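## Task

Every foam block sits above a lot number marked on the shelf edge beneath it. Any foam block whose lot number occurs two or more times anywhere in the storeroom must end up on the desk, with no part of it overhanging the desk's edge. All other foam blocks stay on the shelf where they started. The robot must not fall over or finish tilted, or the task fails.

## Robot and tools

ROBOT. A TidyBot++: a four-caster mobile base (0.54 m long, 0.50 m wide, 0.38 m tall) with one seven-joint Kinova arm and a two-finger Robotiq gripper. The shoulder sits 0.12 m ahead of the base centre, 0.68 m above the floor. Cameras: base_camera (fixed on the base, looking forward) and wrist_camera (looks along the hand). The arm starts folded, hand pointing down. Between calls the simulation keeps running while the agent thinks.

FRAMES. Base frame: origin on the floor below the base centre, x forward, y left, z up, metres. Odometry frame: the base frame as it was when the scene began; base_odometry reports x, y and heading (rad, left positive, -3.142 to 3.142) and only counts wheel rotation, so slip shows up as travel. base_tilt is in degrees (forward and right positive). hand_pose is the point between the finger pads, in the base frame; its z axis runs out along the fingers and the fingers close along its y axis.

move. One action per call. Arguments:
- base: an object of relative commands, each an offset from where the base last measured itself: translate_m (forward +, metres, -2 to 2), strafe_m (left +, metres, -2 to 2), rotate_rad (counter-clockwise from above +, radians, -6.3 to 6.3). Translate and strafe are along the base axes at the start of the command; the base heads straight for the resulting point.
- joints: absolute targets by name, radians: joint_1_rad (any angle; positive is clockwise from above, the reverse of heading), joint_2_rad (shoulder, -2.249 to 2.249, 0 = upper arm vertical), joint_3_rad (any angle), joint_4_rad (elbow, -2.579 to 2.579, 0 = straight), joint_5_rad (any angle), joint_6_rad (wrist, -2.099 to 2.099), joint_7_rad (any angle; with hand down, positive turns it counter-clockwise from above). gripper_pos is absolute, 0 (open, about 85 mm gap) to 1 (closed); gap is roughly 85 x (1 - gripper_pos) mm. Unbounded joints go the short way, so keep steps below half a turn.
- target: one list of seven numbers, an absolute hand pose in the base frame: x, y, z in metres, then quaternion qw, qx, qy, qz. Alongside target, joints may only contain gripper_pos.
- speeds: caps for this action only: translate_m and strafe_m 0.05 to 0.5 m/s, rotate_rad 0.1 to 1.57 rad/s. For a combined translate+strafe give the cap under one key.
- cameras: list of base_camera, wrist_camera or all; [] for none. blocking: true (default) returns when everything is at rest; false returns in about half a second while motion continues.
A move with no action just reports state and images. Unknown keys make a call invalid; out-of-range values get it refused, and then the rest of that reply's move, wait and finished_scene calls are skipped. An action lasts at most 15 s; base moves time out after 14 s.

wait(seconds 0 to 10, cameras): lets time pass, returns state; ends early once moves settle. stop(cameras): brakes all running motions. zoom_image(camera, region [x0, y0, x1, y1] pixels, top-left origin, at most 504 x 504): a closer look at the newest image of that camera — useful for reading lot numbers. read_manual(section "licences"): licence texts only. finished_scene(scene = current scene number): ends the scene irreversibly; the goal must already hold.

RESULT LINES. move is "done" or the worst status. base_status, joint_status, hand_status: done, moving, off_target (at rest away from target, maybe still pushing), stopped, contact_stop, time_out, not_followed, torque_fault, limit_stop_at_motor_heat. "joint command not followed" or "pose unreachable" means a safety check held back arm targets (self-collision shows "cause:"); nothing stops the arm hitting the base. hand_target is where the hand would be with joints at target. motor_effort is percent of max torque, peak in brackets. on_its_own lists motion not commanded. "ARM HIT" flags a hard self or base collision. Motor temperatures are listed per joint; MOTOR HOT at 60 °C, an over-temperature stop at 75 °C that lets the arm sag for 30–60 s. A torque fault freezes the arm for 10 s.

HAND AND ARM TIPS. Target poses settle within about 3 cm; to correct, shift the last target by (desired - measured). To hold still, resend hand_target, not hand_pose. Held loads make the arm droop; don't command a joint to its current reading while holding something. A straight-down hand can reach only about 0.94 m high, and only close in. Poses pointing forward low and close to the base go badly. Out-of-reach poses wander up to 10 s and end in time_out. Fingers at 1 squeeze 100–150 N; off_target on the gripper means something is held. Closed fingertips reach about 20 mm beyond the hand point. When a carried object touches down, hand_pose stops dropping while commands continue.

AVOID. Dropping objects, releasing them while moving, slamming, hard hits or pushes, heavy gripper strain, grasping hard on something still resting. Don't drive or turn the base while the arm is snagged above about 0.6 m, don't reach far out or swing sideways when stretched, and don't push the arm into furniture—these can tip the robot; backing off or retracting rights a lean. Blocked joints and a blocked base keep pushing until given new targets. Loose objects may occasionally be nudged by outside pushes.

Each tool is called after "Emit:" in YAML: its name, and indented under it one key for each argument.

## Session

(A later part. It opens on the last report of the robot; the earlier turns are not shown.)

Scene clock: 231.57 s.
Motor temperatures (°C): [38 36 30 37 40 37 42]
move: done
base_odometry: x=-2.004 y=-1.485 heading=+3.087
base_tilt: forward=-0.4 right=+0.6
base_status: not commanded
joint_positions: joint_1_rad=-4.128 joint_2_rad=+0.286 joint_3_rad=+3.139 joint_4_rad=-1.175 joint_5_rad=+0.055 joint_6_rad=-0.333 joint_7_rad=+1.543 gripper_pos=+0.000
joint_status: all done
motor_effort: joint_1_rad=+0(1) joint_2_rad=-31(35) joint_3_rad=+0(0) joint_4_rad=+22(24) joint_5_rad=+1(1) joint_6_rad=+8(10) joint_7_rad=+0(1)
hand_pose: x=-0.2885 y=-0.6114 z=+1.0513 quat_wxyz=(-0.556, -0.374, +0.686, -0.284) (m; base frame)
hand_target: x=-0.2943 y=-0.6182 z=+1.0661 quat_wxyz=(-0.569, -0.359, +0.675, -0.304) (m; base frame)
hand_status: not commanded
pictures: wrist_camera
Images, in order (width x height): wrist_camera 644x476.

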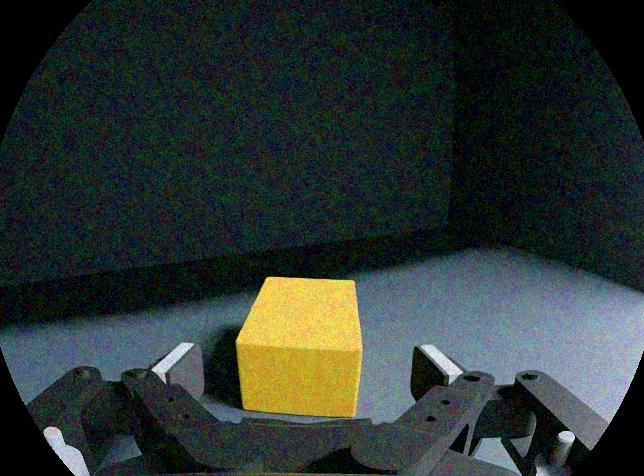

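Emit:
move:
  joints: {"joint_2_rad": 0.425,"joint_4_rad": -1.0, "joint_6_rad": -0.33}
  cameras: ["wrist_camera"]

Scene clock: 233.13 s.
Motor temperatures (°C): [38 36 30 37 40 37 42]
move: done
base_odometry: x=-2.004 y=-1.485 heading=+3.087
base_tilt: forward=-0.4 right=+0.6
base_status: not commanded
joint_positions: joint_1_rad=-4.128 joint_2_rad=+0.401 joint_3_rad=+3.139 joint_4_rad=-1.013 joint_5_rad=+0.055 joint_6_rad=-0.333 joint_7_rad=+1.543 gripper_pos=+0.000
joint_status: all done
motor_effort: joint_1_rad=-1(1) joint_2_rad=-35(37) joint_3_rad=+0(0) joint_4_rad=+22(24) joint_5_rad=+1(1) joint_6_rad=+8(10) joint_7_rad=+0(1)
hand_pose: x=-0.3142 y=-0.6501 z=+1.0640 quat_wxyz=(-0.572, -0.366, +0.673, -0.293) (m; base frame)
hand_target: x=-0.3205 y=-0.6571 z=+1.0538 quat_wxyz=(-0.564, -0.361, +0.679, -0.301) (m; base frame)
hand_status: not commanded
pictures: wrist_camera
Images, in order (width x height): wrist_camera 644x476.

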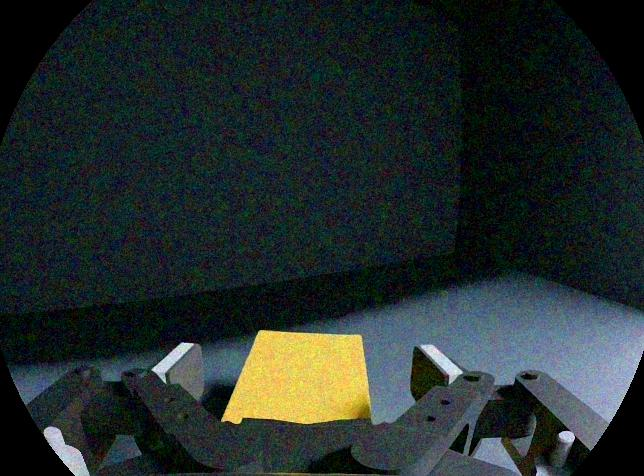

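Emit:
move:
  joints: {"joint_2_rad": 0.462}
  cameras: []

Emit:
move:
  joints: {"gripper_pos": 0.85}
  cameras: ["wrist_camera"]

Scene clock: 234.13 s.
Motor temperatures (°C): [38 36 30 37 40 37 42]
move: done
base_odometry: x=-2.004 y=-1.485 heading=+3.087
base_tilt: forward=-0.4 right=+0.6
base_status: not commanded
joint_positions: joint_1_rad=-4.128 joint_2_rad=+0.437 joint_3_rad=+3.139 joint_4_rad=-1.010 joint_5_rad=+0.055 joint_6_rad=-0.333 joint_7_rad=+1.543 gripper_pos=+0.000
joint_status: all done
motor_effort: joint_1_rad=+0(1) joint_2_rad=-37(39) joint_3_rad=+0(0) joint_4_rad=+22(23) joint_5_rad=+1(1) joint_6_rad=+8(9) joint_7_rad=+0(1)
hand_pose: x=-0.3217 y=-0.6613 z=+1.0373 quat_wxyz=(-0.561, -0.371, +0.682, -0.287) (m; base frame)
hand_target: x=-0.3279 y=-0.6681 z=+1.0243 quat_wxyz=(-0.551, -0.367, +0.689, -0.294) (m; base frame)
hand_status: not commanded
pictures: none
No camera images: "cameras" was empty.

Scene clock: 235.17 s.
Motor temperatures (°C): [38 36 30 37 40 37 42]
move: off_target
base_odometry: x=-2.004 y=-1.485 heading=+3.087
base_tilt: forward=-0.4 right=+0.6
base_status: not commanded
joint_positions: joint_1_rad=-4.128 joint_2_rad=+0.437 joint_3_rad=+3.139 joint_4_rad=-1.009 joint_5_rad=+0.055 joint_6_rad=-0.333 joint_7_rad=+1.543 gripper_pos=+0.395
joint_status: gripper_pos off_target (ended at +0.395, target +0.850)
motor_effort: joint_1_rad=+0(1) joint_2_rad=-37(37) joint_3_rad=+0(0) joint_4_rad=+23(24) joint_5_rad=+1(1) joint_6_rad=+9(9) joint_7_rad=+0(1)
hand_pose: x=-0.3217 y=-0.6613 z=+1.0376 quat_wxyz=(-0.561, -0.371, +0.682, -0.287) (m; base frame)
hand_target: x=-0.3279 y=-0.6681 z=+1.0243 quat_wxyz=(-0.551, -0.367, +0.689, -0.294) (m; base frame)
hand_status: not commanded
pictures: wrist_camera
Images, in order (width x height): wrist_camera 644x476.

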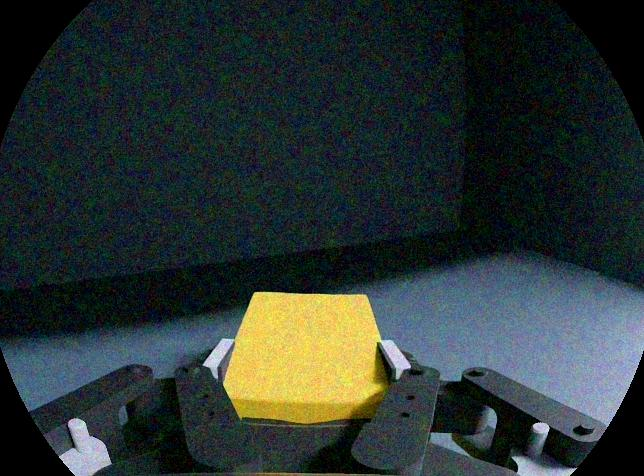

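Emit:
move:
  joints: {"joint_2_rad": 0.35}
  cameras: ["wrist_camera"]

Emit:
move:
  joints: {"joint_2_rad": -0.1,"joint_4_rad": -1.5, "joint_6_rad": -0.3}
  cameras: []

Emit:
move:
  joints: {"joint_2_rad": -0.5,"joint_4_rad": -1.70, "joint_6_rad": -0.5}
  cameras: []

Emit:
move:
  base: {"strafe_m": 0.2}

Scene clock: 236.50 s.
Motor temperatures (°C): [38 36 30 37 40 37 42]
move: done
base_odometry: x=-2.004 y=-1.485 heading=+3.087
base_tilt: forward=-0.4 right=+0.6
base_status: not commanded
joint_positions: joint_1_rad=-4.128 joint_2_rad=+0.334 joint_3_rad=+3.139 joint_4_rad=-1.003 joint_5_rad=+0.055 joint_6_rad=-0.333 joint_7_rad=+1.543 gripper_pos=+0.395
joint_status: all done
motor_effort: joint_1_rad=+0(1) joint_2_rad=-33(40) joint_3_rad=+0(0) joint_4_rad=+23(25) joint_5_rad=+1(1) joint_6_rad=+9(10) joint_7_rad=+0(0)
hand_pose: x=-0.2989 y=-0.6269 z=+1.1215 quat_wxyz=(-0.598, -0.354, +0.651, -0.306) (m; base frame)
hand_target: x=-0.3037 y=-0.6321 z=+1.1120 quat_wxyz=(-0.589, -0.350, +0.657, -0.315) (m; base frame)
hand_status: not commanded
pictures: wrist_camera
Images, in order (width x height): wrist_camera 644x476.

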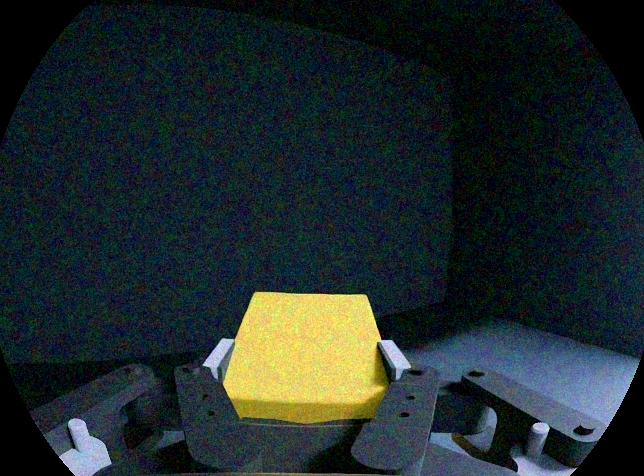

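Scene clock: 238.23 s.
Motor temperatures (°C): [38 36 30 37 40 37 42]
move: done
base_odometry: x=-2.004 y=-1.485 heading=+3.087
base_tilt: forward=-0.4 right=+0.6
base_status: not commanded
joint_positions: joint_1_rad=-4.128 joint_2_rad=-0.099 joint_3_rad=+3.139 joint_4_rad=-1.468 joint_5_rad=+0.055 joint_6_rad=-0.333 joint_7_rad=+1.543 gripper_pos=+0.395
joint_status: all done
motor_effort: joint_1_rad=-1(1) joint_2_rad=-18(35) joint_3_rad=+0(1) joint_4_rad=+23(24) joint_5_rad=+1(1) joint_6_rad=+8(10) joint_7_rad=+0(1)
hand_pose: x=-0.2002 y=-0.4780 z=+1.1233 quat_wxyz=(-0.587, -0.359, +0.660, -0.300) (m; base frame)
hand_target: x=-0.2009 y=-0.4795 z=+1.1138 quat_wxyz=(-0.582, -0.353, +0.663, -0.311) (m; base frame)
hand_status: not commanded
pictures: none
No camera images: "cameras" was empty.

Scene clock: 239.87 s.
Motor temperatures (°C): [38 36 30 37 40 37 42]
move: done
base_odometry: x=-2.004 y=-1.485 heading=+3.087
base_tilt: forward=-0.4 right=+0.6
base_status: not commanded
joint_positions: joint_1_rad=-4.128 joint_2_rad=-0.497 joint_3_rad=+3.139 joint_4_rad=-1.669 joint_5_rad=+0.055 joint_6_rad=-0.452 joint_7_rad=+1.543 gripper_pos=+0.395
joint_status: all done
motor_effort: joint_1_rad=-1(1) joint_2_rad=-3(21) joint_3_rad=+1(1) joint_4_rad=+22(24) joint_5_rad=+1(1) joint_6_rad=+10(10) joint_7_rad=+0(1)
hand_pose: x=-0.1053 y=-0.3311 z=+1.1576 quat_wxyz=(-0.614, -0.344, +0.638, -0.312) (m; base frame)
hand_target: x=-0.1025 y=-0.3331 z=+1.1249 quat_wxyz=(-0.582, -0.353, +0.663, -0.311) (m; base frame)
hand_status: not commanded
pictures: none
No camera images: "cameras" was empty.

Scene clock: 241.57 s.
Motor temperatures (°C): [38 36 30 37 40 37 42]
move: done
base_odometry: x=-2.015 y=-1.685 heading=+3.089
base_tilt: forward=-0.4 right=+0.6
base_status: done
joint_positions: joint_1_rad=-4.128 joint_2_rad=-0.503 joint_3_rad=+3.139 joint_4_rad=-1.671 joint_5_rad=+0.055 joint_6_rad=-0.455 joint_7_rad=+1.543 gripper_pos=+0.395
joint_status: not commanded
motor_effort: joint_1_rad=+0(1) joint_2_rad=-3(7) joint_3_rad=+1(2) joint_4_rad=+21(23) joint_5_rad=+1(1) joint_6_rad=+9(10) joint_7_rad=+0(1)
hand_pose: x=-0.1041 y=-0.3285 z=+1.1576 quat_wxyz=(-0.614, -0.344, +0.638, -0.312) (m; base frame)
hand_target: x=-0.1025 y=-0.3331 z=+1.1249 quat_wxyz=(-0.582, -0.353, +0.663, -0.311) (m; base frame)
hand_status: not commanded
pictures: base_camera, wrist_camera
Images, in order (width x height): base_camera 644x364, wrist_camera 644x476.

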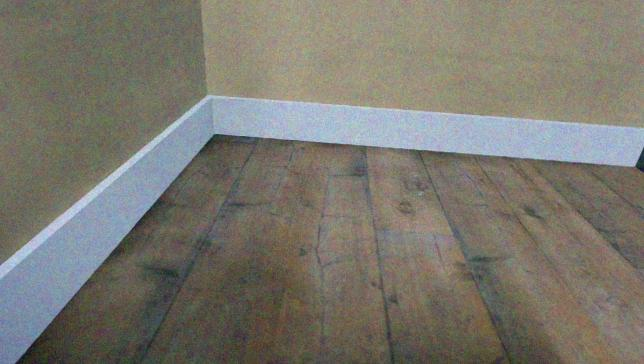

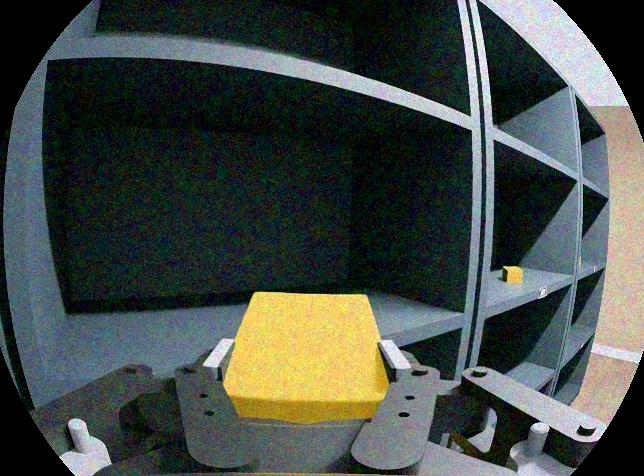

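Emit:
move:
  joints: {"joint_1_rad": -6.28,"joint_2_rad": -0.6,"joint_4_rad": -2.4, "joint_6_rad": 0.1}
  cameras: []

Emit:
move:
  base: {"strafe_m": -0.05, "translate_m": -1.6}
  cameras: ["base_camera"]

Emit:
move:
  base: {"translate_m": -1.5}

Scene clock: 245.43 s.
Motor temperatures (°C): [38 36 30 37 40 37 42]
move: done
base_odometry: x=-2.015 y=-1.685 heading=+3.089
base_tilt: forward=-0.4 right=+0.6
base_status: not commanded
joint_positions: joint_1_rad=-6.261 joint_2_rad=-0.581 joint_3_rad=+3.139 joint_4_rad=-2.369 joint_5_rad=+0.055 joint_6_rad=+0.041 joint_7_rad=+1.543 gripper_pos=+0.395
joint_status: all done
motor_effort: joint_1_rad=-1(2) joint_2_rad=-1(5) joint_3_rad=+1(1) joint_4_rad=+22(24) joint_5_rad=+0(1) joint_6_rad=+9(10) joint_7_rad=+0(1)
hand_pose: x=+0.5015 y=-0.0052 z=+0.9115 quat_wxyz=(-0.014, -0.766, -0.004, -0.642) (m; base frame)
hand_target: x=+0.4963 y=+0.0009 z=+0.9176 quat_wxyz=(-0.001, -0.751, +0.001, -0.660) (m; base frame)
hand_status: not commanded
pictures: none
No camera images: "cameras" was empty.

Scene clock: 250.00 s.
Motor temperatures (°C): [38 36 30 37 40 37 42]
move: done
base_odometry: x=-0.414 y=-1.720 heading=+3.088
base_tilt: forward=-0.3 right=+0.6
base_status: done
joint_positions: joint_1_rad=-6.262 joint_2_rad=-0.592 joint_3_rad=+3.139 joint_4_rad=-2.371 joint_5_rad=+0.055 joint_6_rad=+0.045 joint_7_rad=+1.543 gripper_pos=+0.395
joint_status: not commanded
motor_effort: joint_1_rad=+0(1) joint_2_rad=-1(5) joint_3_rad=+1(2) joint_4_rad=+22(24) joint_5_rad=+0(1) joint_6_rad=+9(10) joint_7_rad=+0(1)
hand_pose: x=+0.4990 y=-0.0048 z=+0.9156 quat_wxyz=(-0.014, -0.762, -0.004, -0.647) (m; base frame)
hand_target: x=+0.4963 y=+0.0009 z=+0.9176 quat_wxyz=(-0.001, -0.751, +0.001, -0.660) (m; base frame)
hand_status: not commanded
pictures: base_camera
Images, in order (width x height): base_camera 644x364.

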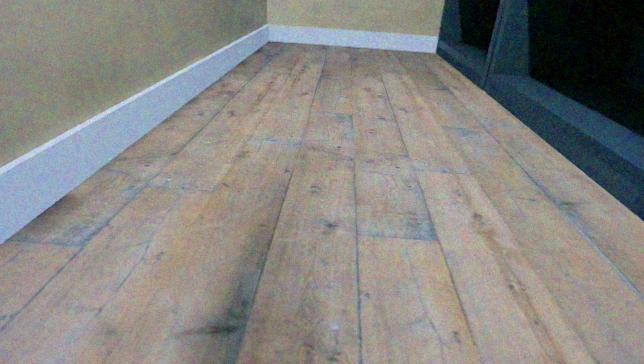

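Scene clock: 254.37 s.
Motor temperatures (°C): [38 36 30 37 40 37 42]
move: done
base_odometry: x=+1.084 y=-1.799 heading=+3.089
base_tilt: forward=-0.4 right=+0.6
base_status: done
joint_positions: joint_1_rad=-6.262 joint_2_rad=-0.595 joint_3_rad=+3.139 joint_4_rad=-2.371 joint_5_rad=+0.055 joint_6_rad=+0.046 joint_7_rad=+1.543 gripper_pos=+0.395
joint_status: not commanded
motor_effort: joint_1_rad=-1(1) joint_2_rad=-2(3) joint_3_rad=+1(1) joint_4_rad=+22(23) joint_5_rad=+1(1) joint_6_rad=+9(10) joint_7_rad=+0(1)
hand_pose: x=+0.4983 y=-0.0048 z=+0.9167 quat_wxyz=(-0.014, -0.761, -0.004, -0.648) (m; base frame)
hand_target: x=+0.4963 y=+0.0009 z=+0.9176 quat_wxyz=(-0.001, -0.751, +0.001, -0.660) (m; base frame)
hand_status: not commanded
pictures: base_camera, wrist_camera
Images, in order (width x height): base_camera 644x364, wrist_camera 644x476.

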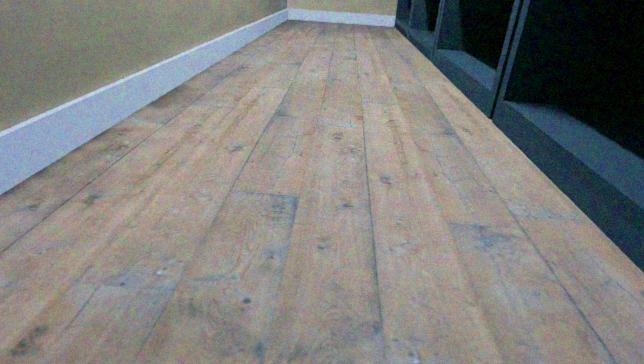

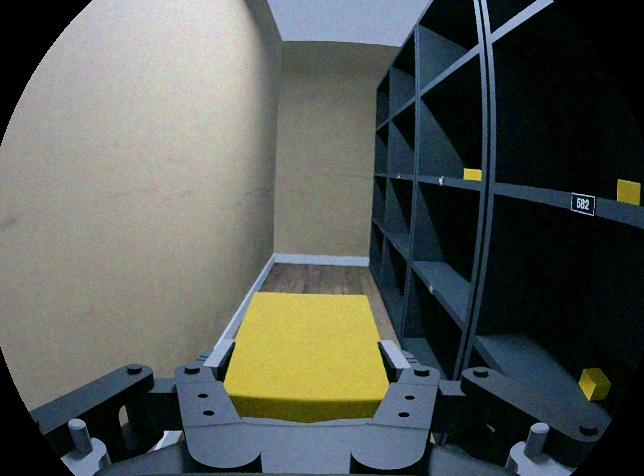

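Emit:
move:
  base: {"rotate_rad": -1.57}
  joints: {"joint_1_rad": -7.85}
  cameras: ["base_camera"]

Emit:
move:
  base: {"strafe_m": -0.2}

Scene clock: 257.37 s.
Motor temperatures (°C): [38 36 30 37 40 37 42]
move: done
base_odometry: x=+1.084 y=-1.799 heading=+1.519
base_tilt: forward=-0.3 right=+0.6
base_status: done
joint_positions: joint_1_rad=-7.832 joint_2_rad=-0.595 joint_3_rad=+3.139 joint_4_rad=-2.371 joint_5_rad=+0.055 joint_6_rad=+0.047 joint_7_rad=+1.543 gripper_pos=+0.395
joint_status: all done
motor_effort: joint_1_rad=-1(3) joint_2_rad=-1(2) joint_3_rad=+1(2) joint_4_rad=+23(23) joint_5_rad=+1(1) joint_6_rad=+8(9) joint_7_rad=+0(1)
hand_pose: x=+0.1244 y=+0.3793 z=+0.9168 quat_wxyz=(+0.448, -0.536, -0.541, -0.469) (m; base frame)
hand_target: x=+0.1184 y=+0.3773 z=+0.9176 quat_wxyz=(+0.466, -0.532, -0.531, -0.467) (m; base frame)
hand_status: not commanded
pictures: base_camera
Images, in order (width x height): base_camera 644x364.

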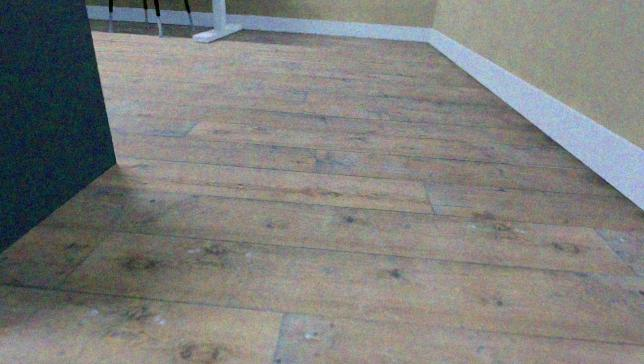

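Scene clock: 259.03 s.
Motor temperatures (°C): [38 36 30 37 40 37 42]
move: done
base_odometry: x=+1.284 y=-1.810 heading=+1.518
base_tilt: forward=-0.3 right=+0.6
base_status: done
joint_positions: joint_1_rad=-7.832 joint_2_rad=-0.600 joint_3_rad=+3.139 joint_4_rad=-2.372 joint_5_rad=+0.055 joint_6_rad=+0.048 joint_7_rad=+1.543 gripper_pos=+0.395
joint_status: not commanded
motor_effort: joint_1_rad=+0(1) joint_2_rad=-1(5) joint_3_rad=+1(1) joint_4_rad=+23(23) joint_5_rad=+0(1) joint_6_rad=+9(10) joint_7_rad=+0(1)
hand_pose: x=+0.1242 y=+0.3779 z=+0.9186 quat_wxyz=(+0.450, -0.534, -0.539, -0.470) (m; base frame)
hand_target: x=+0.1184 y=+0.3773 z=+0.9176 quat_wxyz=(+0.466, -0.532, -0.531, -0.467) (m; base frame)
hand_status: not commanded
pictures: base_camera, wrist_camera
Images, in order (width x height): base_camera 644x364, wrist_camera 644x476.

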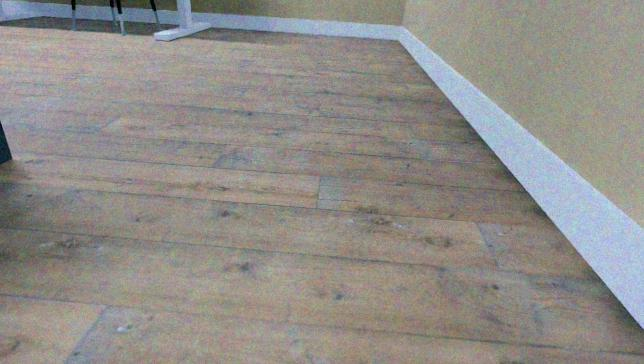

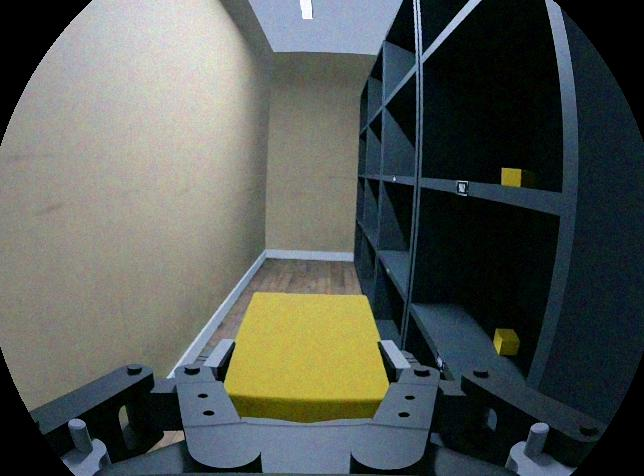

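Emit:
move:
  joints: {"joint_1_rad": -6.28}
  base: {"strafe_m": 0.04}
  cameras: []

Emit:
move:
  base: {"translate_m": 1.0}
  cameras: ["base_camera"]

Emit:
move:
  base: {"translate_m": 0.7}

Scene clock: 262.07 s.
Motor temperatures (°C): [38 36 30 37 40 37 42]
move: done
base_odometry: x=+1.244 y=-1.808 heading=+1.518
base_tilt: forward=-0.3 right=+0.6
base_status: done
joint_positions: joint_1_rad=-6.299 joint_2_rad=-0.597 joint_3_rad=+3.139 joint_4_rad=-2.372 joint_5_rad=+0.055 joint_6_rad=+0.048 joint_7_rad=+1.543 gripper_pos=+0.395
joint_status: all done
motor_effort: joint_1_rad=+0(2) joint_2_rad=-1(4) joint_3_rad=+1(1) joint_4_rad=+22(24) joint_5_rad=+1(1) joint_6_rad=+8(10) joint_7_rad=+0(1)
hand_pose: x=+0.4977 y=+0.0090 z=+0.9173 quat_wxyz=(-0.002, -0.760, -0.018, -0.650) (m; base frame)
hand_target: x=+0.4963 y=+0.0009 z=+0.9176 quat_wxyz=(-0.001, -0.751, +0.001, -0.660) (m; base frame)
hand_status: not commanded
pictures: none
No camera images: "cameras" was empty.

Scene clock: 265.43 s.
Motor temperatures (°C): [38 36 30 37 40 37 42]
move: done
base_odometry: x=+1.296 y=-0.809 heading=+1.518
base_tilt: forward=-0.3 right=+0.6
base_status: done
joint_positions: joint_1_rad=-6.298 joint_2_rad=-0.598 joint_3_rad=+3.139 joint_4_rad=-2.373 joint_5_rad=+0.055 joint_6_rad=+0.048 joint_7_rad=+1.543 gripper_pos=+0.395
joint_status: not commanded
motor_effort: joint_1_rad=-1(1) joint_2_rad=+0(4) joint_3_rad=+1(1) joint_4_rad=+22(24) joint_5_rad=+1(1) joint_6_rad=+9(10) joint_7_rad=+0(1)
hand_pose: x=+0.4974 y=+0.0088 z=+0.9177 quat_wxyz=(-0.003, -0.760, -0.018, -0.650) (m; base frame)
hand_target: x=+0.4963 y=+0.0009 z=+0.9176 quat_wxyz=(-0.001, -0.751, +0.001, -0.660) (m; base frame)
hand_status: not commanded
pictures: base_camera
Images, in order (width x height): base_camera 644x364.

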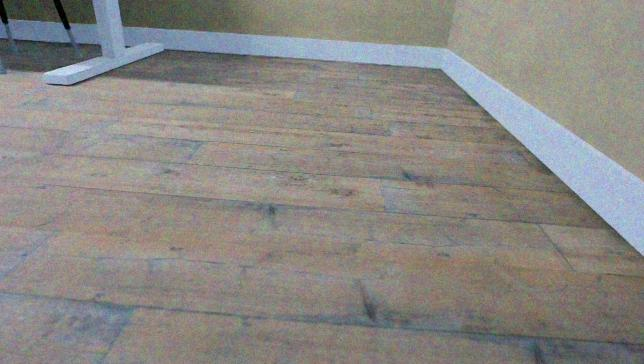

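Scene clock: 268.20 s.
Motor temperatures (°C): [38 36 30 37 40 37 42]
move: done
base_odometry: x=+1.334 y=-0.110 heading=+1.517
base_tilt: forward=-0.3 right=+0.6
base_status: done
joint_positions: joint_1_rad=-6.298 joint_2_rad=-0.599 joint_3_rad=+3.139 joint_4_rad=-2.373 joint_5_rad=+0.055 joint_6_rad=+0.049 joint_7_rad=+1.543 gripper_pos=+0.395
joint_status: not commanded
motor_effort: joint_1_rad=-1(1) joint_2_rad=-1(3) joint_3_rad=+1(1) joint_4_rad=+22(23) joint_5_rad=+1(1) joint_6_rad=+9(10) joint_7_rad=+0(1)
hand_pose: x=+0.4972 y=+0.0088 z=+0.9179 quat_wxyz=(-0.003, -0.759, -0.018, -0.650) (m; base frame)
hand_target: x=+0.4963 y=+0.0009 z=+0.9176 quat_wxyz=(-0.001, -0.751, +0.001, -0.660) (m; base frame)
hand_status: not commanded
pictures: base_camera, wrist_camera
Images, in order (width x height): base_camera 644x364, wrist_camera 644x476.

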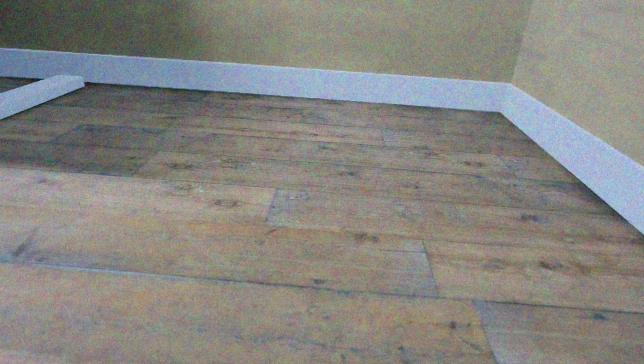

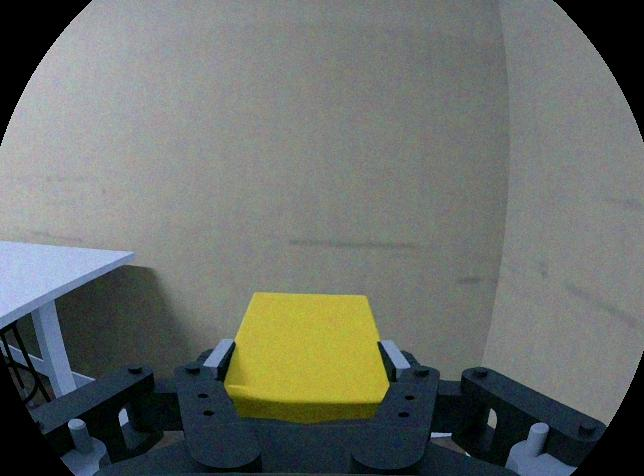

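Emit:
move:
  base: {"strafe_m": 0.95, "translate_m": 0.1}
  cameras: ["wrist_camera"]

Emit:
move:
  target: [0.97, 0, 0.84, 0, 0.829, 0, 0.559]
  cameras: ["wrist_camera"]

Scene clock: 271.70 s.
Motor temperatures (°C): [38 36 30 37 40 37 42]
move: done
base_odometry: x=+0.390 y=+0.041 heading=+1.517
base_tilt: forward=-0.4 right=+0.6
base_status: done
joint_positions: joint_1_rad=-6.298 joint_2_rad=-0.599 joint_3_rad=+3.140 joint_4_rad=-2.373 joint_5_rad=+0.055 joint_6_rad=+0.049 joint_7_rad=+1.543 gripper_pos=+0.395
joint_status: not commanded
motor_effort: joint_1_rad=+0(1) joint_2_rad=-1(2) joint_3_rad=+1(2) joint_4_rad=+23(23) joint_5_rad=+1(1) joint_6_rad=+9(10) joint_7_rad=+0(1)
hand_pose: x=+0.4973 y=+0.0086 z=+0.9179 quat_wxyz=(-0.003, -0.759, -0.017, -0.650) (m; base frame)
hand_target: x=+0.4963 y=+0.0009 z=+0.9176 quat_wxyz=(-0.001, -0.751, +0.001, -0.660) (m; base frame)
hand_status: not commanded
pictures: wrist_camera
Images, in order (width x height): wrist_camera 644x476.

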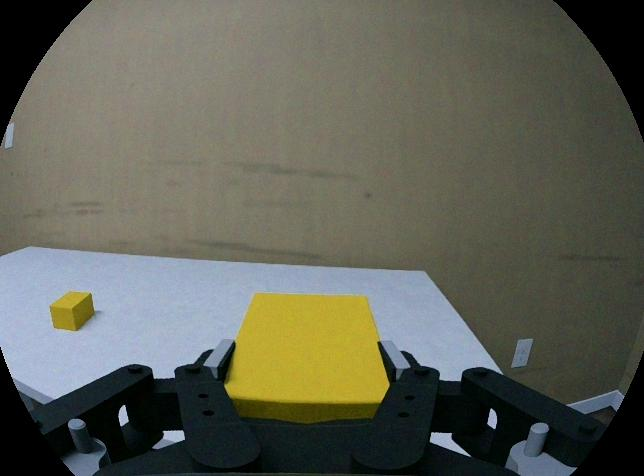

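Scene clock: 274.27 s.
Motor temperatures (°C): [38 36 30 37 40 37 42]
move: done
base_odometry: x=+0.390 y=+0.041 heading=+1.517
base_tilt: forward=-0.3 right=+0.6
base_status: not commanded
joint_positions: joint_1_rad=-6.298 joint_2_rad=+0.623 joint_3_rad=+3.140 joint_4_rad=-1.134 joint_5_rad=+0.054 joint_6_rad=-0.142 joint_7_rad=+1.543 gripper_pos=+0.395
joint_status: not commanded
motor_effort: joint_1_rad=+0(1) joint_2_rad=-42(44) joint_3_rad=+0(1) joint_4_rad=+22(24) joint_5_rad=+1(1) joint_6_rad=+9(10) joint_7_rad=+0(1)
hand_pose: x=+0.9680 y=+0.0126 z=+0.8653 quat_wxyz=(-0.005, -0.813, -0.015, -0.582) (m; base frame)
hand_target: x=+0.9700 y=+0.0000 z=+0.8400 quat_wxyz=(+0.000, -0.829, +0.000, -0.559) (m; base frame)
hand_status: done (0.028 m and 3.7 deg from the pose sent, 0.479 m and 13.3 deg at the start)
pictures: wrist_camera
Images, in order (width x height): wrist_camera 644x476.

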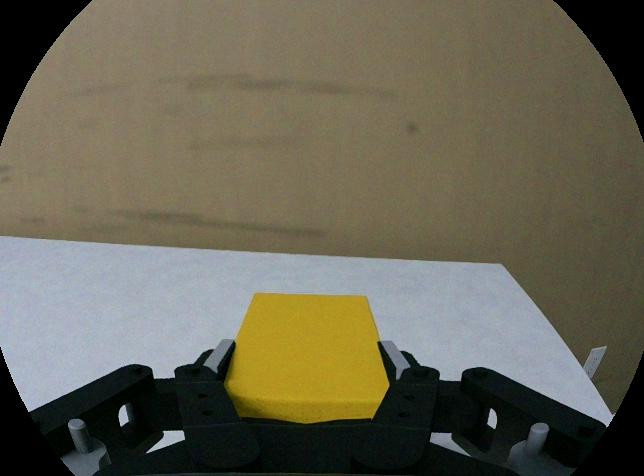

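Emit:
move:
  target: [0.97, 0, 0.78, 0, 0.829, 0, 0.559]
  cameras: []

Emit:
move:
  target: [0.97, 0, 0.755, 0, 0.829, 0, 0.559]
  cameras: []

Emit:
move:
  target: [0.97, 0, 0.735, 0, 0.829, 0, 0.559]
  cameras: []

Emit:
move:
  target: [0.97, 0, 0.72, 0, 0.829, 0, 0.559]
  cameras: ["wrist_camera"]

Scene clock: 275.70 s.
Motor temperatures (°C): [38 36 30 37 40 37 42]
move: done
base_odometry: x=+0.390 y=+0.041 heading=+1.517
base_tilt: forward=-0.3 right=+0.6
base_status: not commanded
joint_positions: joint_1_rad=-6.298 joint_2_rad=+0.669 joint_3_rad=+3.140 joint_4_rad=-1.214 joint_5_rad=+0.054 joint_6_rad=-0.076 joint_7_rad=+1.543 gripper_pos=+0.395
joint_status: not commanded
motor_effort: joint_1_rad=-1(1) joint_2_rad=-43(46) joint_3_rad=+0(1) joint_4_rad=+21(23) joint_5_rad=+1(1) joint_6_rad=+8(9) joint_7_rad=+0(1)
hand_pose: x=+0.9672 y=+0.0136 z=+0.7980 quat_wxyz=(-0.004, -0.830, -0.016, -0.558) (m; base frame)
hand_target: x=+0.9700 y=+0.0000 z=+0.7800 quat_wxyz=(+0.000, -0.829, +0.000, -0.559) (m; base frame)
hand_status: done (0.023 m and 1.9 deg from the pose sent, 0.086 m and 3.7 deg at the start)
pictures: none
No camera images: "cameras" was empty.

Scene clock: 276.53 s.
Motor temperatures (°C): [38 36 30 37 40 37 42]
move: done
base_odometry: x=+0.390 y=+0.041 heading=+1.517
base_tilt: forward=-0.3 right=+0.6
base_status: not commanded
joint_positions: joint_1_rad=-6.298 joint_2_rad=+0.685 joint_3_rad=+3.140 joint_4_rad=-1.250 joint_5_rad=+0.054 joint_6_rad=-0.014 joint_7_rad=+1.543 gripper_pos=+0.395
joint_status: not commanded
motor_effort: joint_1_rad=-1(1) joint_2_rad=-43(45) joint_3_rad=+0(1) joint_4_rad=+21(22) joint_5_rad=+1(1) joint_6_rad=+9(9) joint_7_rad=+0(1)
hand_pose: x=+0.9682 y=+0.0147 z=+0.7805 quat_wxyz=(-0.003, -0.827, -0.017, -0.562) (m; base frame)
hand_target: x=+0.9700 y=+0.0000 z=+0.7550 quat_wxyz=(+0.000, -0.829, +0.000, -0.559) (m; base frame)
hand_status: done (0.029 m and 2.0 deg from the pose sent, 0.045 m and 1.9 deg at the start)
pictures: none
No camera images: "cameras" was empty.

Scene clock: 277.17 s.
Motor temperatures (°C): [38 36 30 37 40 37 42]
move: off_target
base_odometry: x=+0.390 y=+0.041 heading=+1.517
base_tilt: forward=-0.3 right=+0.6
base_status: not commanded
joint_positions: joint_1_rad=-6.297 joint_2_rad=+0.692 joint_3_rad=+3.140 joint_4_rad=-1.275 joint_5_rad=+0.054 joint_6_rad=+0.041 joint_7_rad=+1.543 gripper_pos=+0.395
joint_status: not commanded
motor_effort: joint_1_rad=+0(1) joint_2_rad=-41(44) joint_3_rad=+0(1) joint_4_rad=+20(21) joint_5_rad=+1(1) joint_6_rad=+7(9) joint_7_rad=+0(1)
hand_pose: x=+0.9691 y=+0.0153 z=+0.7760 quat_wxyz=(-0.002, -0.821, -0.017, -0.571) (m; base frame)
hand_target: x=+0.9700 y=+0.0000 z=+0.7350 quat_wxyz=(+0.000, -0.829, +0.000, -0.559) (m; base frame)
hand_status: off_target (0.044 m and 2.6 deg from the pose sent, 0.048 m and 2.0 deg at the start)
pictures: none
No camera images: "cameras" was empty.

Scene clock: 277.77 s.
Motor temperatures (°C): [38 36 30 37 40 37 42]
move: off_target
base_odometry: x=+0.390 y=+0.041 heading=+1.517
base_tilt: forward=-0.3 right=+0.6
base_status: not commanded
joint_positions: joint_1_rad=-6.297 joint_2_rad=+0.698 joint_3_rad=+3.140 joint_4_rad=-1.289 joint_5_rad=+0.054 joint_6_rad=+0.082 joint_7_rad=+1.543 gripper_pos=+0.395
joint_status: not commanded
motor_effort: joint_1_rad=-1(1) joint_2_rad=-39(42) joint_3_rad=-1(1) joint_4_rad=+19(21) joint_5_rad=+1(1) joint_6_rad=+7(8) joint_7_rad=+0(0)
hand_pose: x=+0.9708 y=+0.0156 z=+0.7744 quat_wxyz=(-0.001, -0.815, -0.018, -0.579) (m; base frame)
hand_target: x=+0.9700 y=+0.0000 z=+0.7200 quat_wxyz=(+0.000, -0.829, +0.000, -0.559) (m; base frame)
hand_status: off_target (0.057 m and 3.5 deg from the pose sent, 0.058 m and 2.6 deg at the start)
pictures: wrist_camera
Images, in order (width x height): wrist_camera 644x476.

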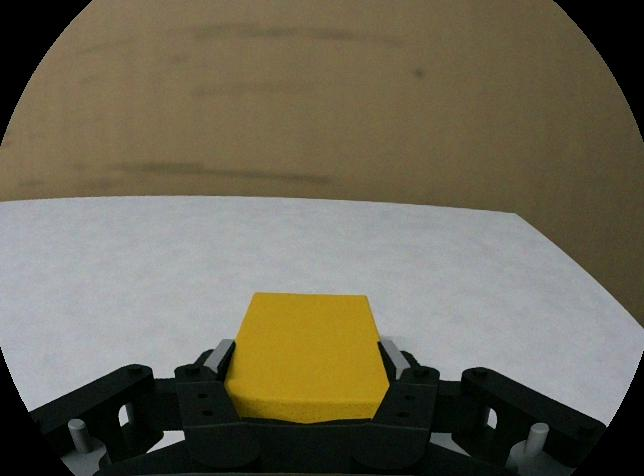

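Emit:
move:
  target: [0.97, 0, 0.75, 0, 0.829, 0, 0.559]
  cameras: []

Emit:
move:
  joints: {"gripper_pos": 0}
  cameras: []

Emit:
move:
  base: {"translate_m": -0.2}
  cameras: ["wrist_camera"]

Emit:
move:
  joints: {"joint_1_rad": -6.283,"joint_2_rad": -0.6,"joint_4_rad": -2.0, "joint_6_rad": -0.5, "joint_5_rad":0,"joint_3_rad":3.14,"joint_7_rad":1.57}
  cameras: []

Emit:
move:
  base: {"rotate_rad": 1.57, "translate_m": 0.15}
  cameras: []

Emit:
move:
  base: {"translate_m": 1.75}

Scene clock: 278.80 s.
Motor temperatures (°C): [38 36 30 37 40 37 42]
move: done
base_odometry: x=+0.390 y=+0.041 heading=+1.517
base_tilt: forward=-0.3 right=+0.6
base_status: not commanded
joint_positions: joint_1_rad=-6.297 joint_2_rad=+0.697 joint_3_rad=+3.140 joint_4_rad=-1.279 joint_5_rad=+0.054 joint_6_rad=+0.062 joint_7_rad=+1.543 gripper_pos=+0.395
joint_status: not commanded
motor_effort: joint_1_rad=+1(1) joint_2_rad=-42(43) joint_3_rad=+0(1) joint_4_rad=+21(21) joint_5_rad=+1(1) joint_6_rad=+8(8) joint_7_rad=+0(1)
hand_pose: x=+0.9709 y=+0.0153 z=+0.7754 quat_wxyz=(-0.001, -0.817, -0.018, -0.576) (m; base frame)
hand_target: x=+0.9700 y=+0.0000 z=+0.7500 quat_wxyz=(+0.000, -0.829, +0.000, -0.559) (m; base frame)
hand_status: done (0.030 m and 3.1 deg from the pose sent, 0.029 m and 3.5 deg at the start)
pictures: none
No camera images: "cameras" was empty.

Scene clock: 279.83 s.
Motor temperatures (°C): [38 36 30 37 40 37 42]
move: done
base_odometry: x=+0.390 y=+0.041 heading=+1.517
base_tilt: forward=-0.3 right=+0.6
base_status: not commanded
joint_positions: joint_1_rad=-6.295 joint_2_rad=+0.697 joint_3_rad=+3.140 joint_4_rad=-1.279 joint_5_rad=+0.054 joint_6_rad=+0.062 joint_7_rad=+1.543 gripper_pos=+0.000
joint_status: all done
motor_effort: joint_1_rad=+0(1) joint_2_rad=-43(43) joint_3_rad=+0(1) joint_4_rad=+21(21) joint_5_rad=+1(1) joint_6_rad=+8(9) joint_7_rad=+0(1)
hand_pose: x=+0.9709 y=+0.0141 z=+0.7754 quat_wxyz=(-0.002, -0.817, -0.017, -0.576) (m; base frame)
hand_target: x=+0.9700 y=+0.0000 z=+0.7500 quat_wxyz=(+0.000, -0.829, +0.000, -0.559) (m; base frame)
hand_status: not commanded
pictures: none
No camera images: "cameras" was empty.

Scene clock: 281.50 s.
Motor temperatures (°C): [38 36 30 37 40 37 42]
move: done
base_odometry: x=+0.379 y=-0.159 heading=+1.517
base_tilt: forward=-0.3 right=+0.6
base_status: done
joint_positions: joint_1_rad=-6.294 joint_2_rad=+0.697 joint_3_rad=+3.140 joint_4_rad=-1.279 joint_5_rad=+0.054 joint_6_rad=+0.062 joint_7_rad=+1.543 gripper_pos=+0.000
joint_status: not commanded
motor_effort: joint_1_rad=+0(2) joint_2_rad=-44(45) joint_3_rad=-1(1) joint_4_rad=+20(22) joint_5_rad=+1(1) joint_6_rad=+8(9) joint_7_rad=+0(1)
hand_pose: x=+0.9709 y=+0.0131 z=+0.7756 quat_wxyz=(-0.002, -0.817, -0.016, -0.576) (m; base frame)
hand_target: x=+0.9700 y=+0.0000 z=+0.7500 quat_wxyz=(+0.000, -0.829, +0.000, -0.559) (m; base frame)
hand_status: not commanded
pictures: wrist_camera
Images, in order (width x height): wrist_camera 644x476.

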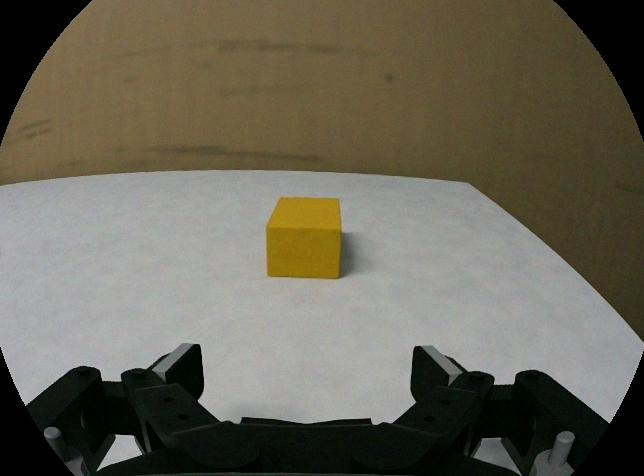

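Scene clock: 284.10 s.
Motor temperatures (°C): [38 36 30 37 40 37 42]
move: done
base_odometry: x=+0.379 y=-0.159 heading=+1.517
base_tilt: forward=-0.4 right=+0.6
base_status: not commanded
joint_positions: joint_1_rad=-6.294 joint_2_rad=-0.590 joint_3_rad=+3.140 joint_4_rad=-1.967 joint_5_rad=+0.054 joint_6_rad=-0.449 joint_7_rad=+1.543 gripper_pos=+0.000
joint_status: all done
motor_effort: joint_1_rad=-1(2) joint_2_rad=-1(46) joint_3_rad=+1(1) joint_4_rad=+22(23) joint_5_rad=+1(2) joint_6_rad=+9(10) joint_7_rad=-1(1)
hand_pose: x=+0.4946 y=-0.0007 z=+1.0130 quat_wxyz=(-0.012, -0.791, -0.007, -0.611) (m; base frame)
hand_target: x=+0.4858 y=+0.0020 z=+0.9819 quat_wxyz=(+0.000, -0.813, +0.000, -0.582) (m; base frame)
hand_status: not commanded
pictures: none
No camera images: "cameras" was empty.

Scene clock: 286.53 s.
Motor temperatures (°C): [38 36 30 37 40 37 42]
move: done
base_odometry: x=+0.388 y=-0.009 heading=+3.086
base_tilt: forward=-0.3 right=+0.6
base_status: done
joint_positions: joint_1_rad=-6.294 joint_2_rad=-0.591 joint_3_rad=+3.140 joint_4_rad=-1.969 joint_5_rad=+0.054 joint_6_rad=-0.453 joint_7_rad=+1.543 gripper_pos=+0.000
joint_status: not commanded
motor_effort: joint_1_rad=-1(1) joint_2_rad=-1(5) joint_3_rad=+1(2) joint_4_rad=+22(24) joint_5_rad=+1(1) joint_6_rad=+9(9) joint_7_rad=+0(1)
hand_pose: x=+0.4939 y=-0.0010 z=+1.0114 quat_wxyz=(-0.012, -0.793, -0.006, -0.609) (m; base frame)
hand_target: x=+0.4858 y=+0.0020 z=+0.9819 quat_wxyz=(+0.000, -0.813, +0.000, -0.582) (m; base frame)
hand_status: not commanded
pictures: none
No camera images: "cameras" was empty.

Scene clock: 291.40 s.
Motor temperatures (°C): [38 36 30 37 40 37 42]
move: done
base_odometry: x=-1.360 y=+0.089 heading=+3.087
base_tilt: forward=-0.3 right=+0.6
base_status: done
joint_positions: joint_1_rad=-6.294 joint_2_rad=-0.595 joint_3_rad=+3.140 joint_4_rad=-1.970 joint_5_rad=+0.054 joint_6_rad=-0.454 joint_7_rad=+1.543 gripper_pos=+0.000
joint_status: not commanded
motor_effort: joint_1_rad=+0(1) joint_2_rad=+0(4) joint_3_rad=+1(1) joint_4_rad=+22(23) joint_5_rad=+1(1) joint_6_rad=+8(9) joint_7_rad=+0(1)
hand_pose: x=+0.4923 y=-0.0011 z=+1.0122 quat_wxyz=(-0.012, -0.792, -0.006, -0.610) (m; base frame)
hand_target: x=+0.4858 y=+0.0020 z=+0.9819 quat_wxyz=(+0.000, -0.813, +0.000, -0.582) (m; base frame)
hand_status: not commanded
pictures: base_camera, wrist_camera
Images, in order (width x height): base_camera 644x364, wrist_camera 644x476.

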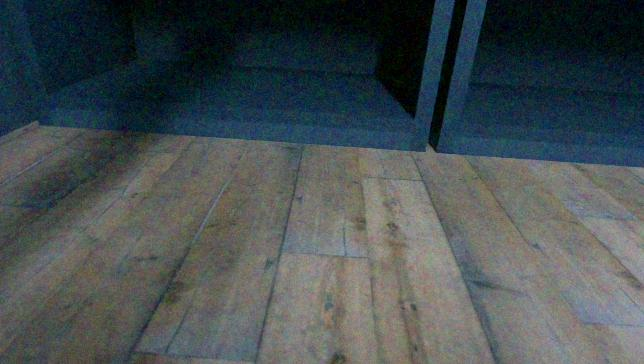

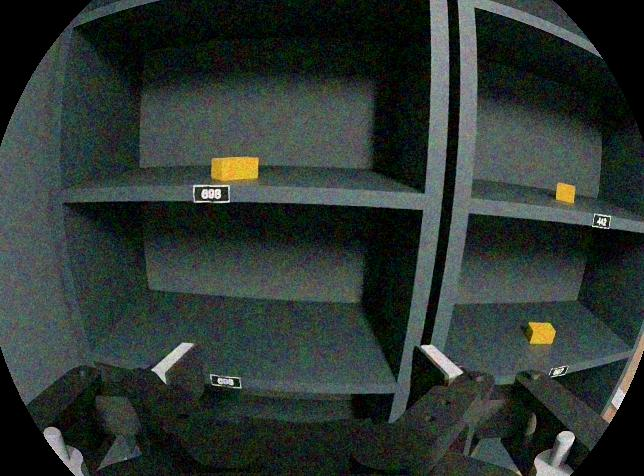

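Emit:
move:
  base: {"strafe_m": 0.185, "translate_m": 0.4}
  joints: {"joint_2_rad": -0.5,"joint_4_rad": -1.70, "joint_6_rad": -0.5}

Emit:
zoom_image:
  camera: "wrist_camera"
  region: [220, 180, 420, 330]

Scene clock: 293.80 s.
Motor temperatures (°C): [38 36 30 37 40 37 42]
move: done
base_odometry: x=-1.770 y=-0.074 heading=+3.086
base_tilt: forward=-0.3 right=+0.6
base_status: done
joint_positions: joint_1_rad=-6.294 joint_2_rad=-0.502 joint_3_rad=+3.140 joint_4_rad=-1.711 joint_5_rad=+0.054 joint_6_rad=-0.458 joint_7_rad=+1.543 gripper_pos=+0.000
joint_status: all done
motor_effort: joint_1_rad=-1(1) joint_2_rad=-3(6) joint_3_rad=+1(2) joint_4_rad=+21(24) joint_5_rad=+1(1) joint_6_rad=+8(10) joint_7_rad=+0(1)
hand_pose: x=+0.5202 y=-0.0007 z=+1.1325 quat_wxyz=(-0.012, -0.740, -0.005, -0.673) (m; base frame)
hand_target: x=+0.5190 y=+0.0022 z=+1.1249 quat_wxyz=(+0.000, -0.751, +0.000, -0.660) (m; base frame)
hand_status: not commanded
pictures: base_camera, wrist_camera
Images, in order (width x height): base_camera 644x364, wrist_camera 644x476.

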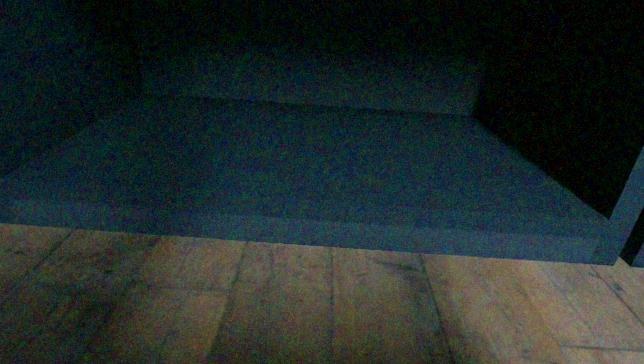

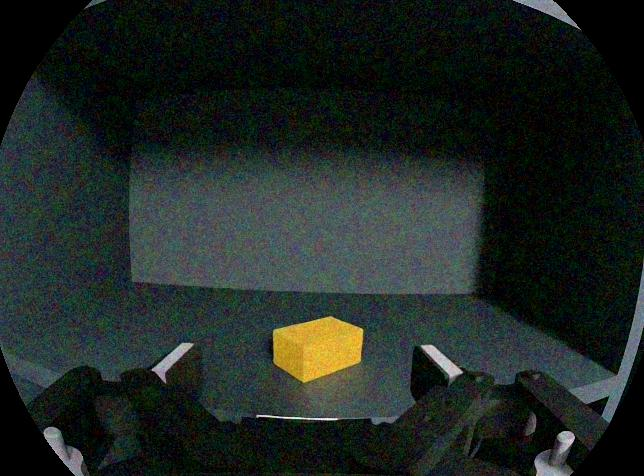

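Scaled by 2.520.

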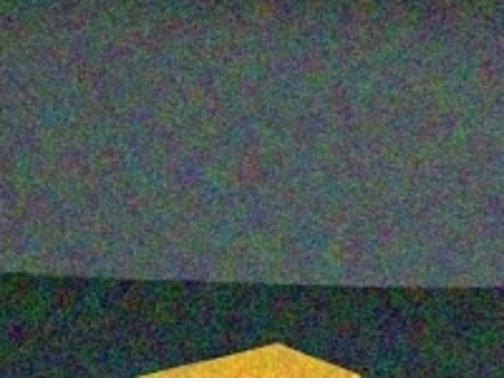

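Emit:
move:
  base: {"strafe_m": -0.05, "translate_m": -0.18}
  joints: {"gripper_pos":1}
  cameras: []

Emit:
move:
  joints: {"joint_2_rad": 0.16,"joint_4_rad": -1.44, "joint_6_rad": -0.12}
  cameras: ["wrist_camera"]

Scene clock: 295.97 s.
Motor temperatures (°C): [38 36 30 37 40 37 42]
move: done
base_odometry: x=-1.587 y=-0.034 heading=+3.086
base_tilt: forward=-0.3 right=+0.6
base_status: done
joint_positions: joint_1_rad=-6.293 joint_2_rad=-0.507 joint_3_rad=+3.140 joint_4_rad=-1.710 joint_5_rad=+0.054 joint_6_rad=-0.459 joint_7_rad=+1.543 gripper_pos=+0.999
joint_status: all done
motor_effort: joint_1_rad=+0(1) joint_2_rad=-4(7) joint_3_rad=+1(2) joint_4_rad=+22(23) joint_5_rad=+1(1) joint_6_rad=+8(10) joint_7_rad=+0(1)
hand_pose: x=+0.5178 y=-0.0010 z=+1.1349 quat_wxyz=(-0.012, -0.738, -0.004, -0.675) (m; base frame)
hand_target: x=+0.5190 y=+0.0022 z=+1.1249 quat_wxyz=(+0.000, -0.751, +0.000, -0.660) (m; base frame)
hand_status: not commanded
pictures: none
No camera images: "cameras" was empty.

Scene clock: 297.93 s.
Motor temperatures (°C): [38 36 30 37 40 37 42]
move: done
base_odometry: x=-1.587 y=-0.034 heading=+3.086
base_tilt: forward=-0.3 right=+0.6
base_status: not commanded
joint_positions: joint_1_rad=-6.293 joint_2_rad=+0.144 joint_3_rad=+3.140 joint_4_rad=-1.455 joint_5_rad=+0.054 joint_6_rad=-0.178 joint_7_rad=+1.543 gripper_pos=+0.999
joint_status: all done
motor_effort: joint_1_rad=-1(1) joint_2_rad=-27(30) joint_3_rad=+0(1) joint_4_rad=+23(24) joint_5_rad=+1(1) joint_6_rad=+9(10) joint_7_rad=+0(1)
hand_pose: x=+0.7983 y=+0.0063 z=+1.0258 quat_wxyz=(-0.008, -0.776, -0.011, -0.631) (m; base frame)
hand_target: x=+0.8081 y=+0.0022 z=+1.0418 quat_wxyz=(+0.001, -0.758, +0.000, -0.652) (m; base frame)
hand_status: not commanded
pictures: wrist_camera
Images, in order (width x height): wrist_camera 644x476.

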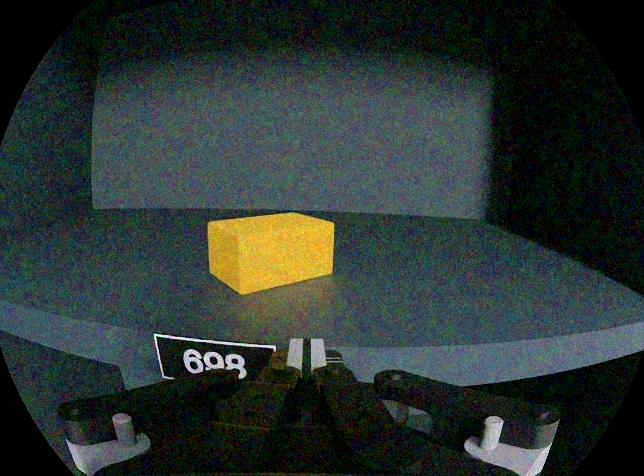

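Emit:
move:
  joints: {"joint_2_rad": 0.105}
  cameras: ["wrist_camera"]

Scene clock: 298.93 s.
Motor temperatures (°C): [37 36 30 37 40 37 42]
move: done
base_odometry: x=-1.587 y=-0.034 heading=+3.086
base_tilt: forward=-0.3 right=+0.6
base_status: not commanded
joint_positions: joint_1_rad=-6.293 joint_2_rad=+0.102 joint_3_rad=+3.140 joint_4_rad=-1.449 joint_5_rad=+0.054 joint_6_rad=-0.173 joint_7_rad=+1.543 gripper_pos=+0.999
joint_status: all done
motor_effort: joint_1_rad=-1(1) joint_2_rad=-26(29) joint_3_rad=+0(0) joint_4_rad=+23(24) joint_5_rad=+1(1) joint_6_rad=+9(10) joint_7_rad=+0(1)
hand_pose: x=+0.7836 y=+0.0063 z=+1.0594 quat_wxyz=(-0.008, -0.759, -0.011, -0.651) (m; base frame)
hand_target: x=+0.7873 y=+0.0022 z=+1.0791 quat_wxyz=(+0.001, -0.740, +0.000, -0.673) (m; base frame)
hand_status: not commanded
pictures: wrist_camera
Images, in order (width x height): wrist_camera 644x476.

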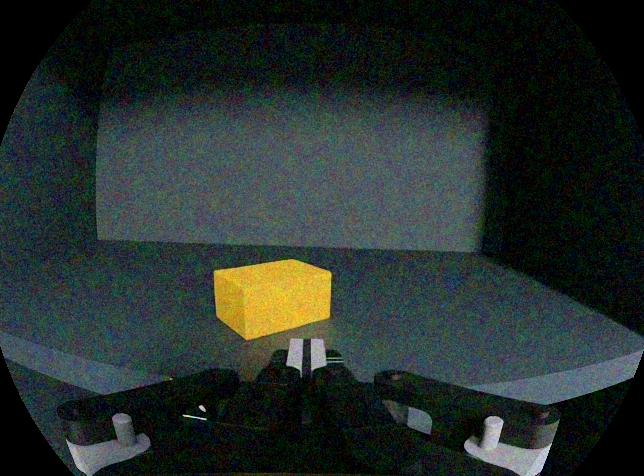

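Emit:
move:
  base: {"translate_m": 0.185}
  speeds: {"translate_m": 0.2}
  cameras: ["wrist_camera"]

Emit:
move:
  base: {"translate_m": -0.185}
  cameras: ["wrist_camera"]

Scene clock: 301.53 s.
Motor temperatures (°C): [37 36 30 37 40 37 42]
move: done
base_odometry: x=-1.772 y=-0.024 heading=+3.086
base_tilt: forward=-0.3 right=+0.6
base_status: done
joint_positions: joint_1_rad=-6.293 joint_2_rad=+0.098 joint_3_rad=+3.140 joint_4_rad=-1.449 joint_5_rad=+0.054 joint_6_rad=-0.172 joint_7_rad=+1.543 gripper_pos=+0.999
joint_status: not commanded
motor_effort: joint_1_rad=+0(1) joint_2_rad=-25(29) joint_3_rad=+0(1) joint_4_rad=+23(23) joint_5_rad=+1(1) joint_6_rad=+9(10) joint_7_rad=+0(1)
hand_pose: x=+0.7821 y=+0.0059 z=+1.0626 quat_wxyz=(-0.008, -0.757, -0.011, -0.653) (m; base frame)
hand_target: x=+0.7873 y=+0.0022 z=+1.0791 quat_wxyz=(+0.001, -0.740, +0.000, -0.673) (m; base frame)
hand_status: not commanded
pictures: wrist_camera
Images, in order (width x height): wrist_camera 644x476.

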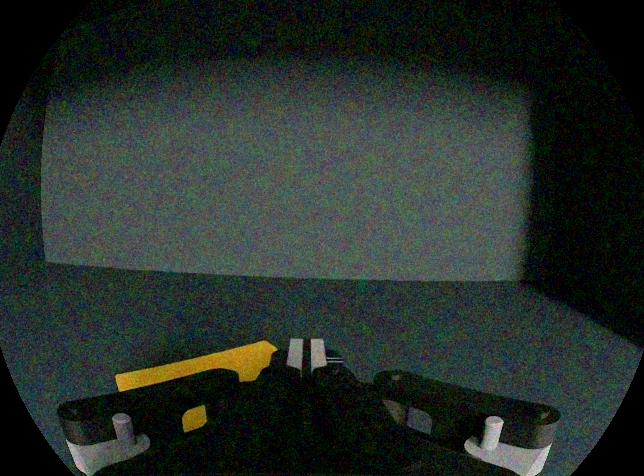

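Scene clock: 303.17 s.
Motor temperatures (°C): [37 36 30 37 40 37 42]
move: done
base_odometry: x=-1.587 y=-0.034 heading=+3.086
base_tilt: forward=-0.3 right=+0.6
base_status: done
joint_positions: joint_1_rad=-6.291 joint_2_rad=+0.092 joint_3_rad=+3.139 joint_4_rad=-1.449 joint_5_rad=+0.054 joint_6_rad=-0.171 joint_7_rad=+1.543 gripper_pos=+0.999
joint_status: not commanded
motor_effort: joint_1_rad=+0(3) joint_2_rad=-26(30) joint_3_rad=+0(4) joint_4_rad=+22(24) joint_5_rad=+1(1) joint_6_rad=+9(10) joint_7_rad=+0(1)
hand_pose: x=+0.7802 y=+0.0051 z=+1.0665 quat_wxyz=(-0.008, -0.755, -0.010, -0.656) (m; base frame)
hand_target: x=+0.7873 y=+0.0022 z=+1.0791 quat_wxyz=(+0.001, -0.740, +0.000, -0.673) (m; base frame)
hand_status: not commanded
pictures: wrist_camera
Images, in order (width x height): wrist_camera 644x476.

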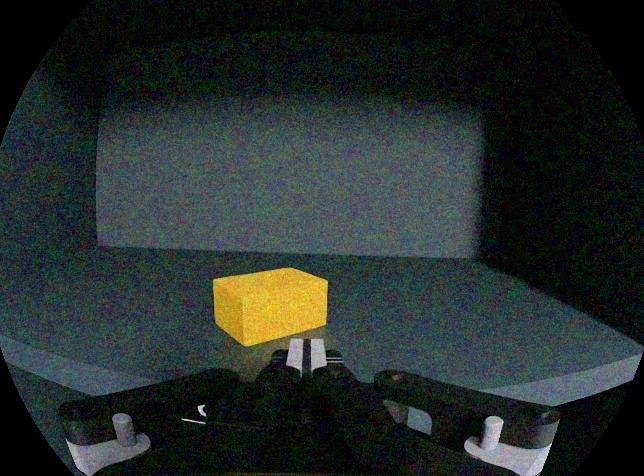

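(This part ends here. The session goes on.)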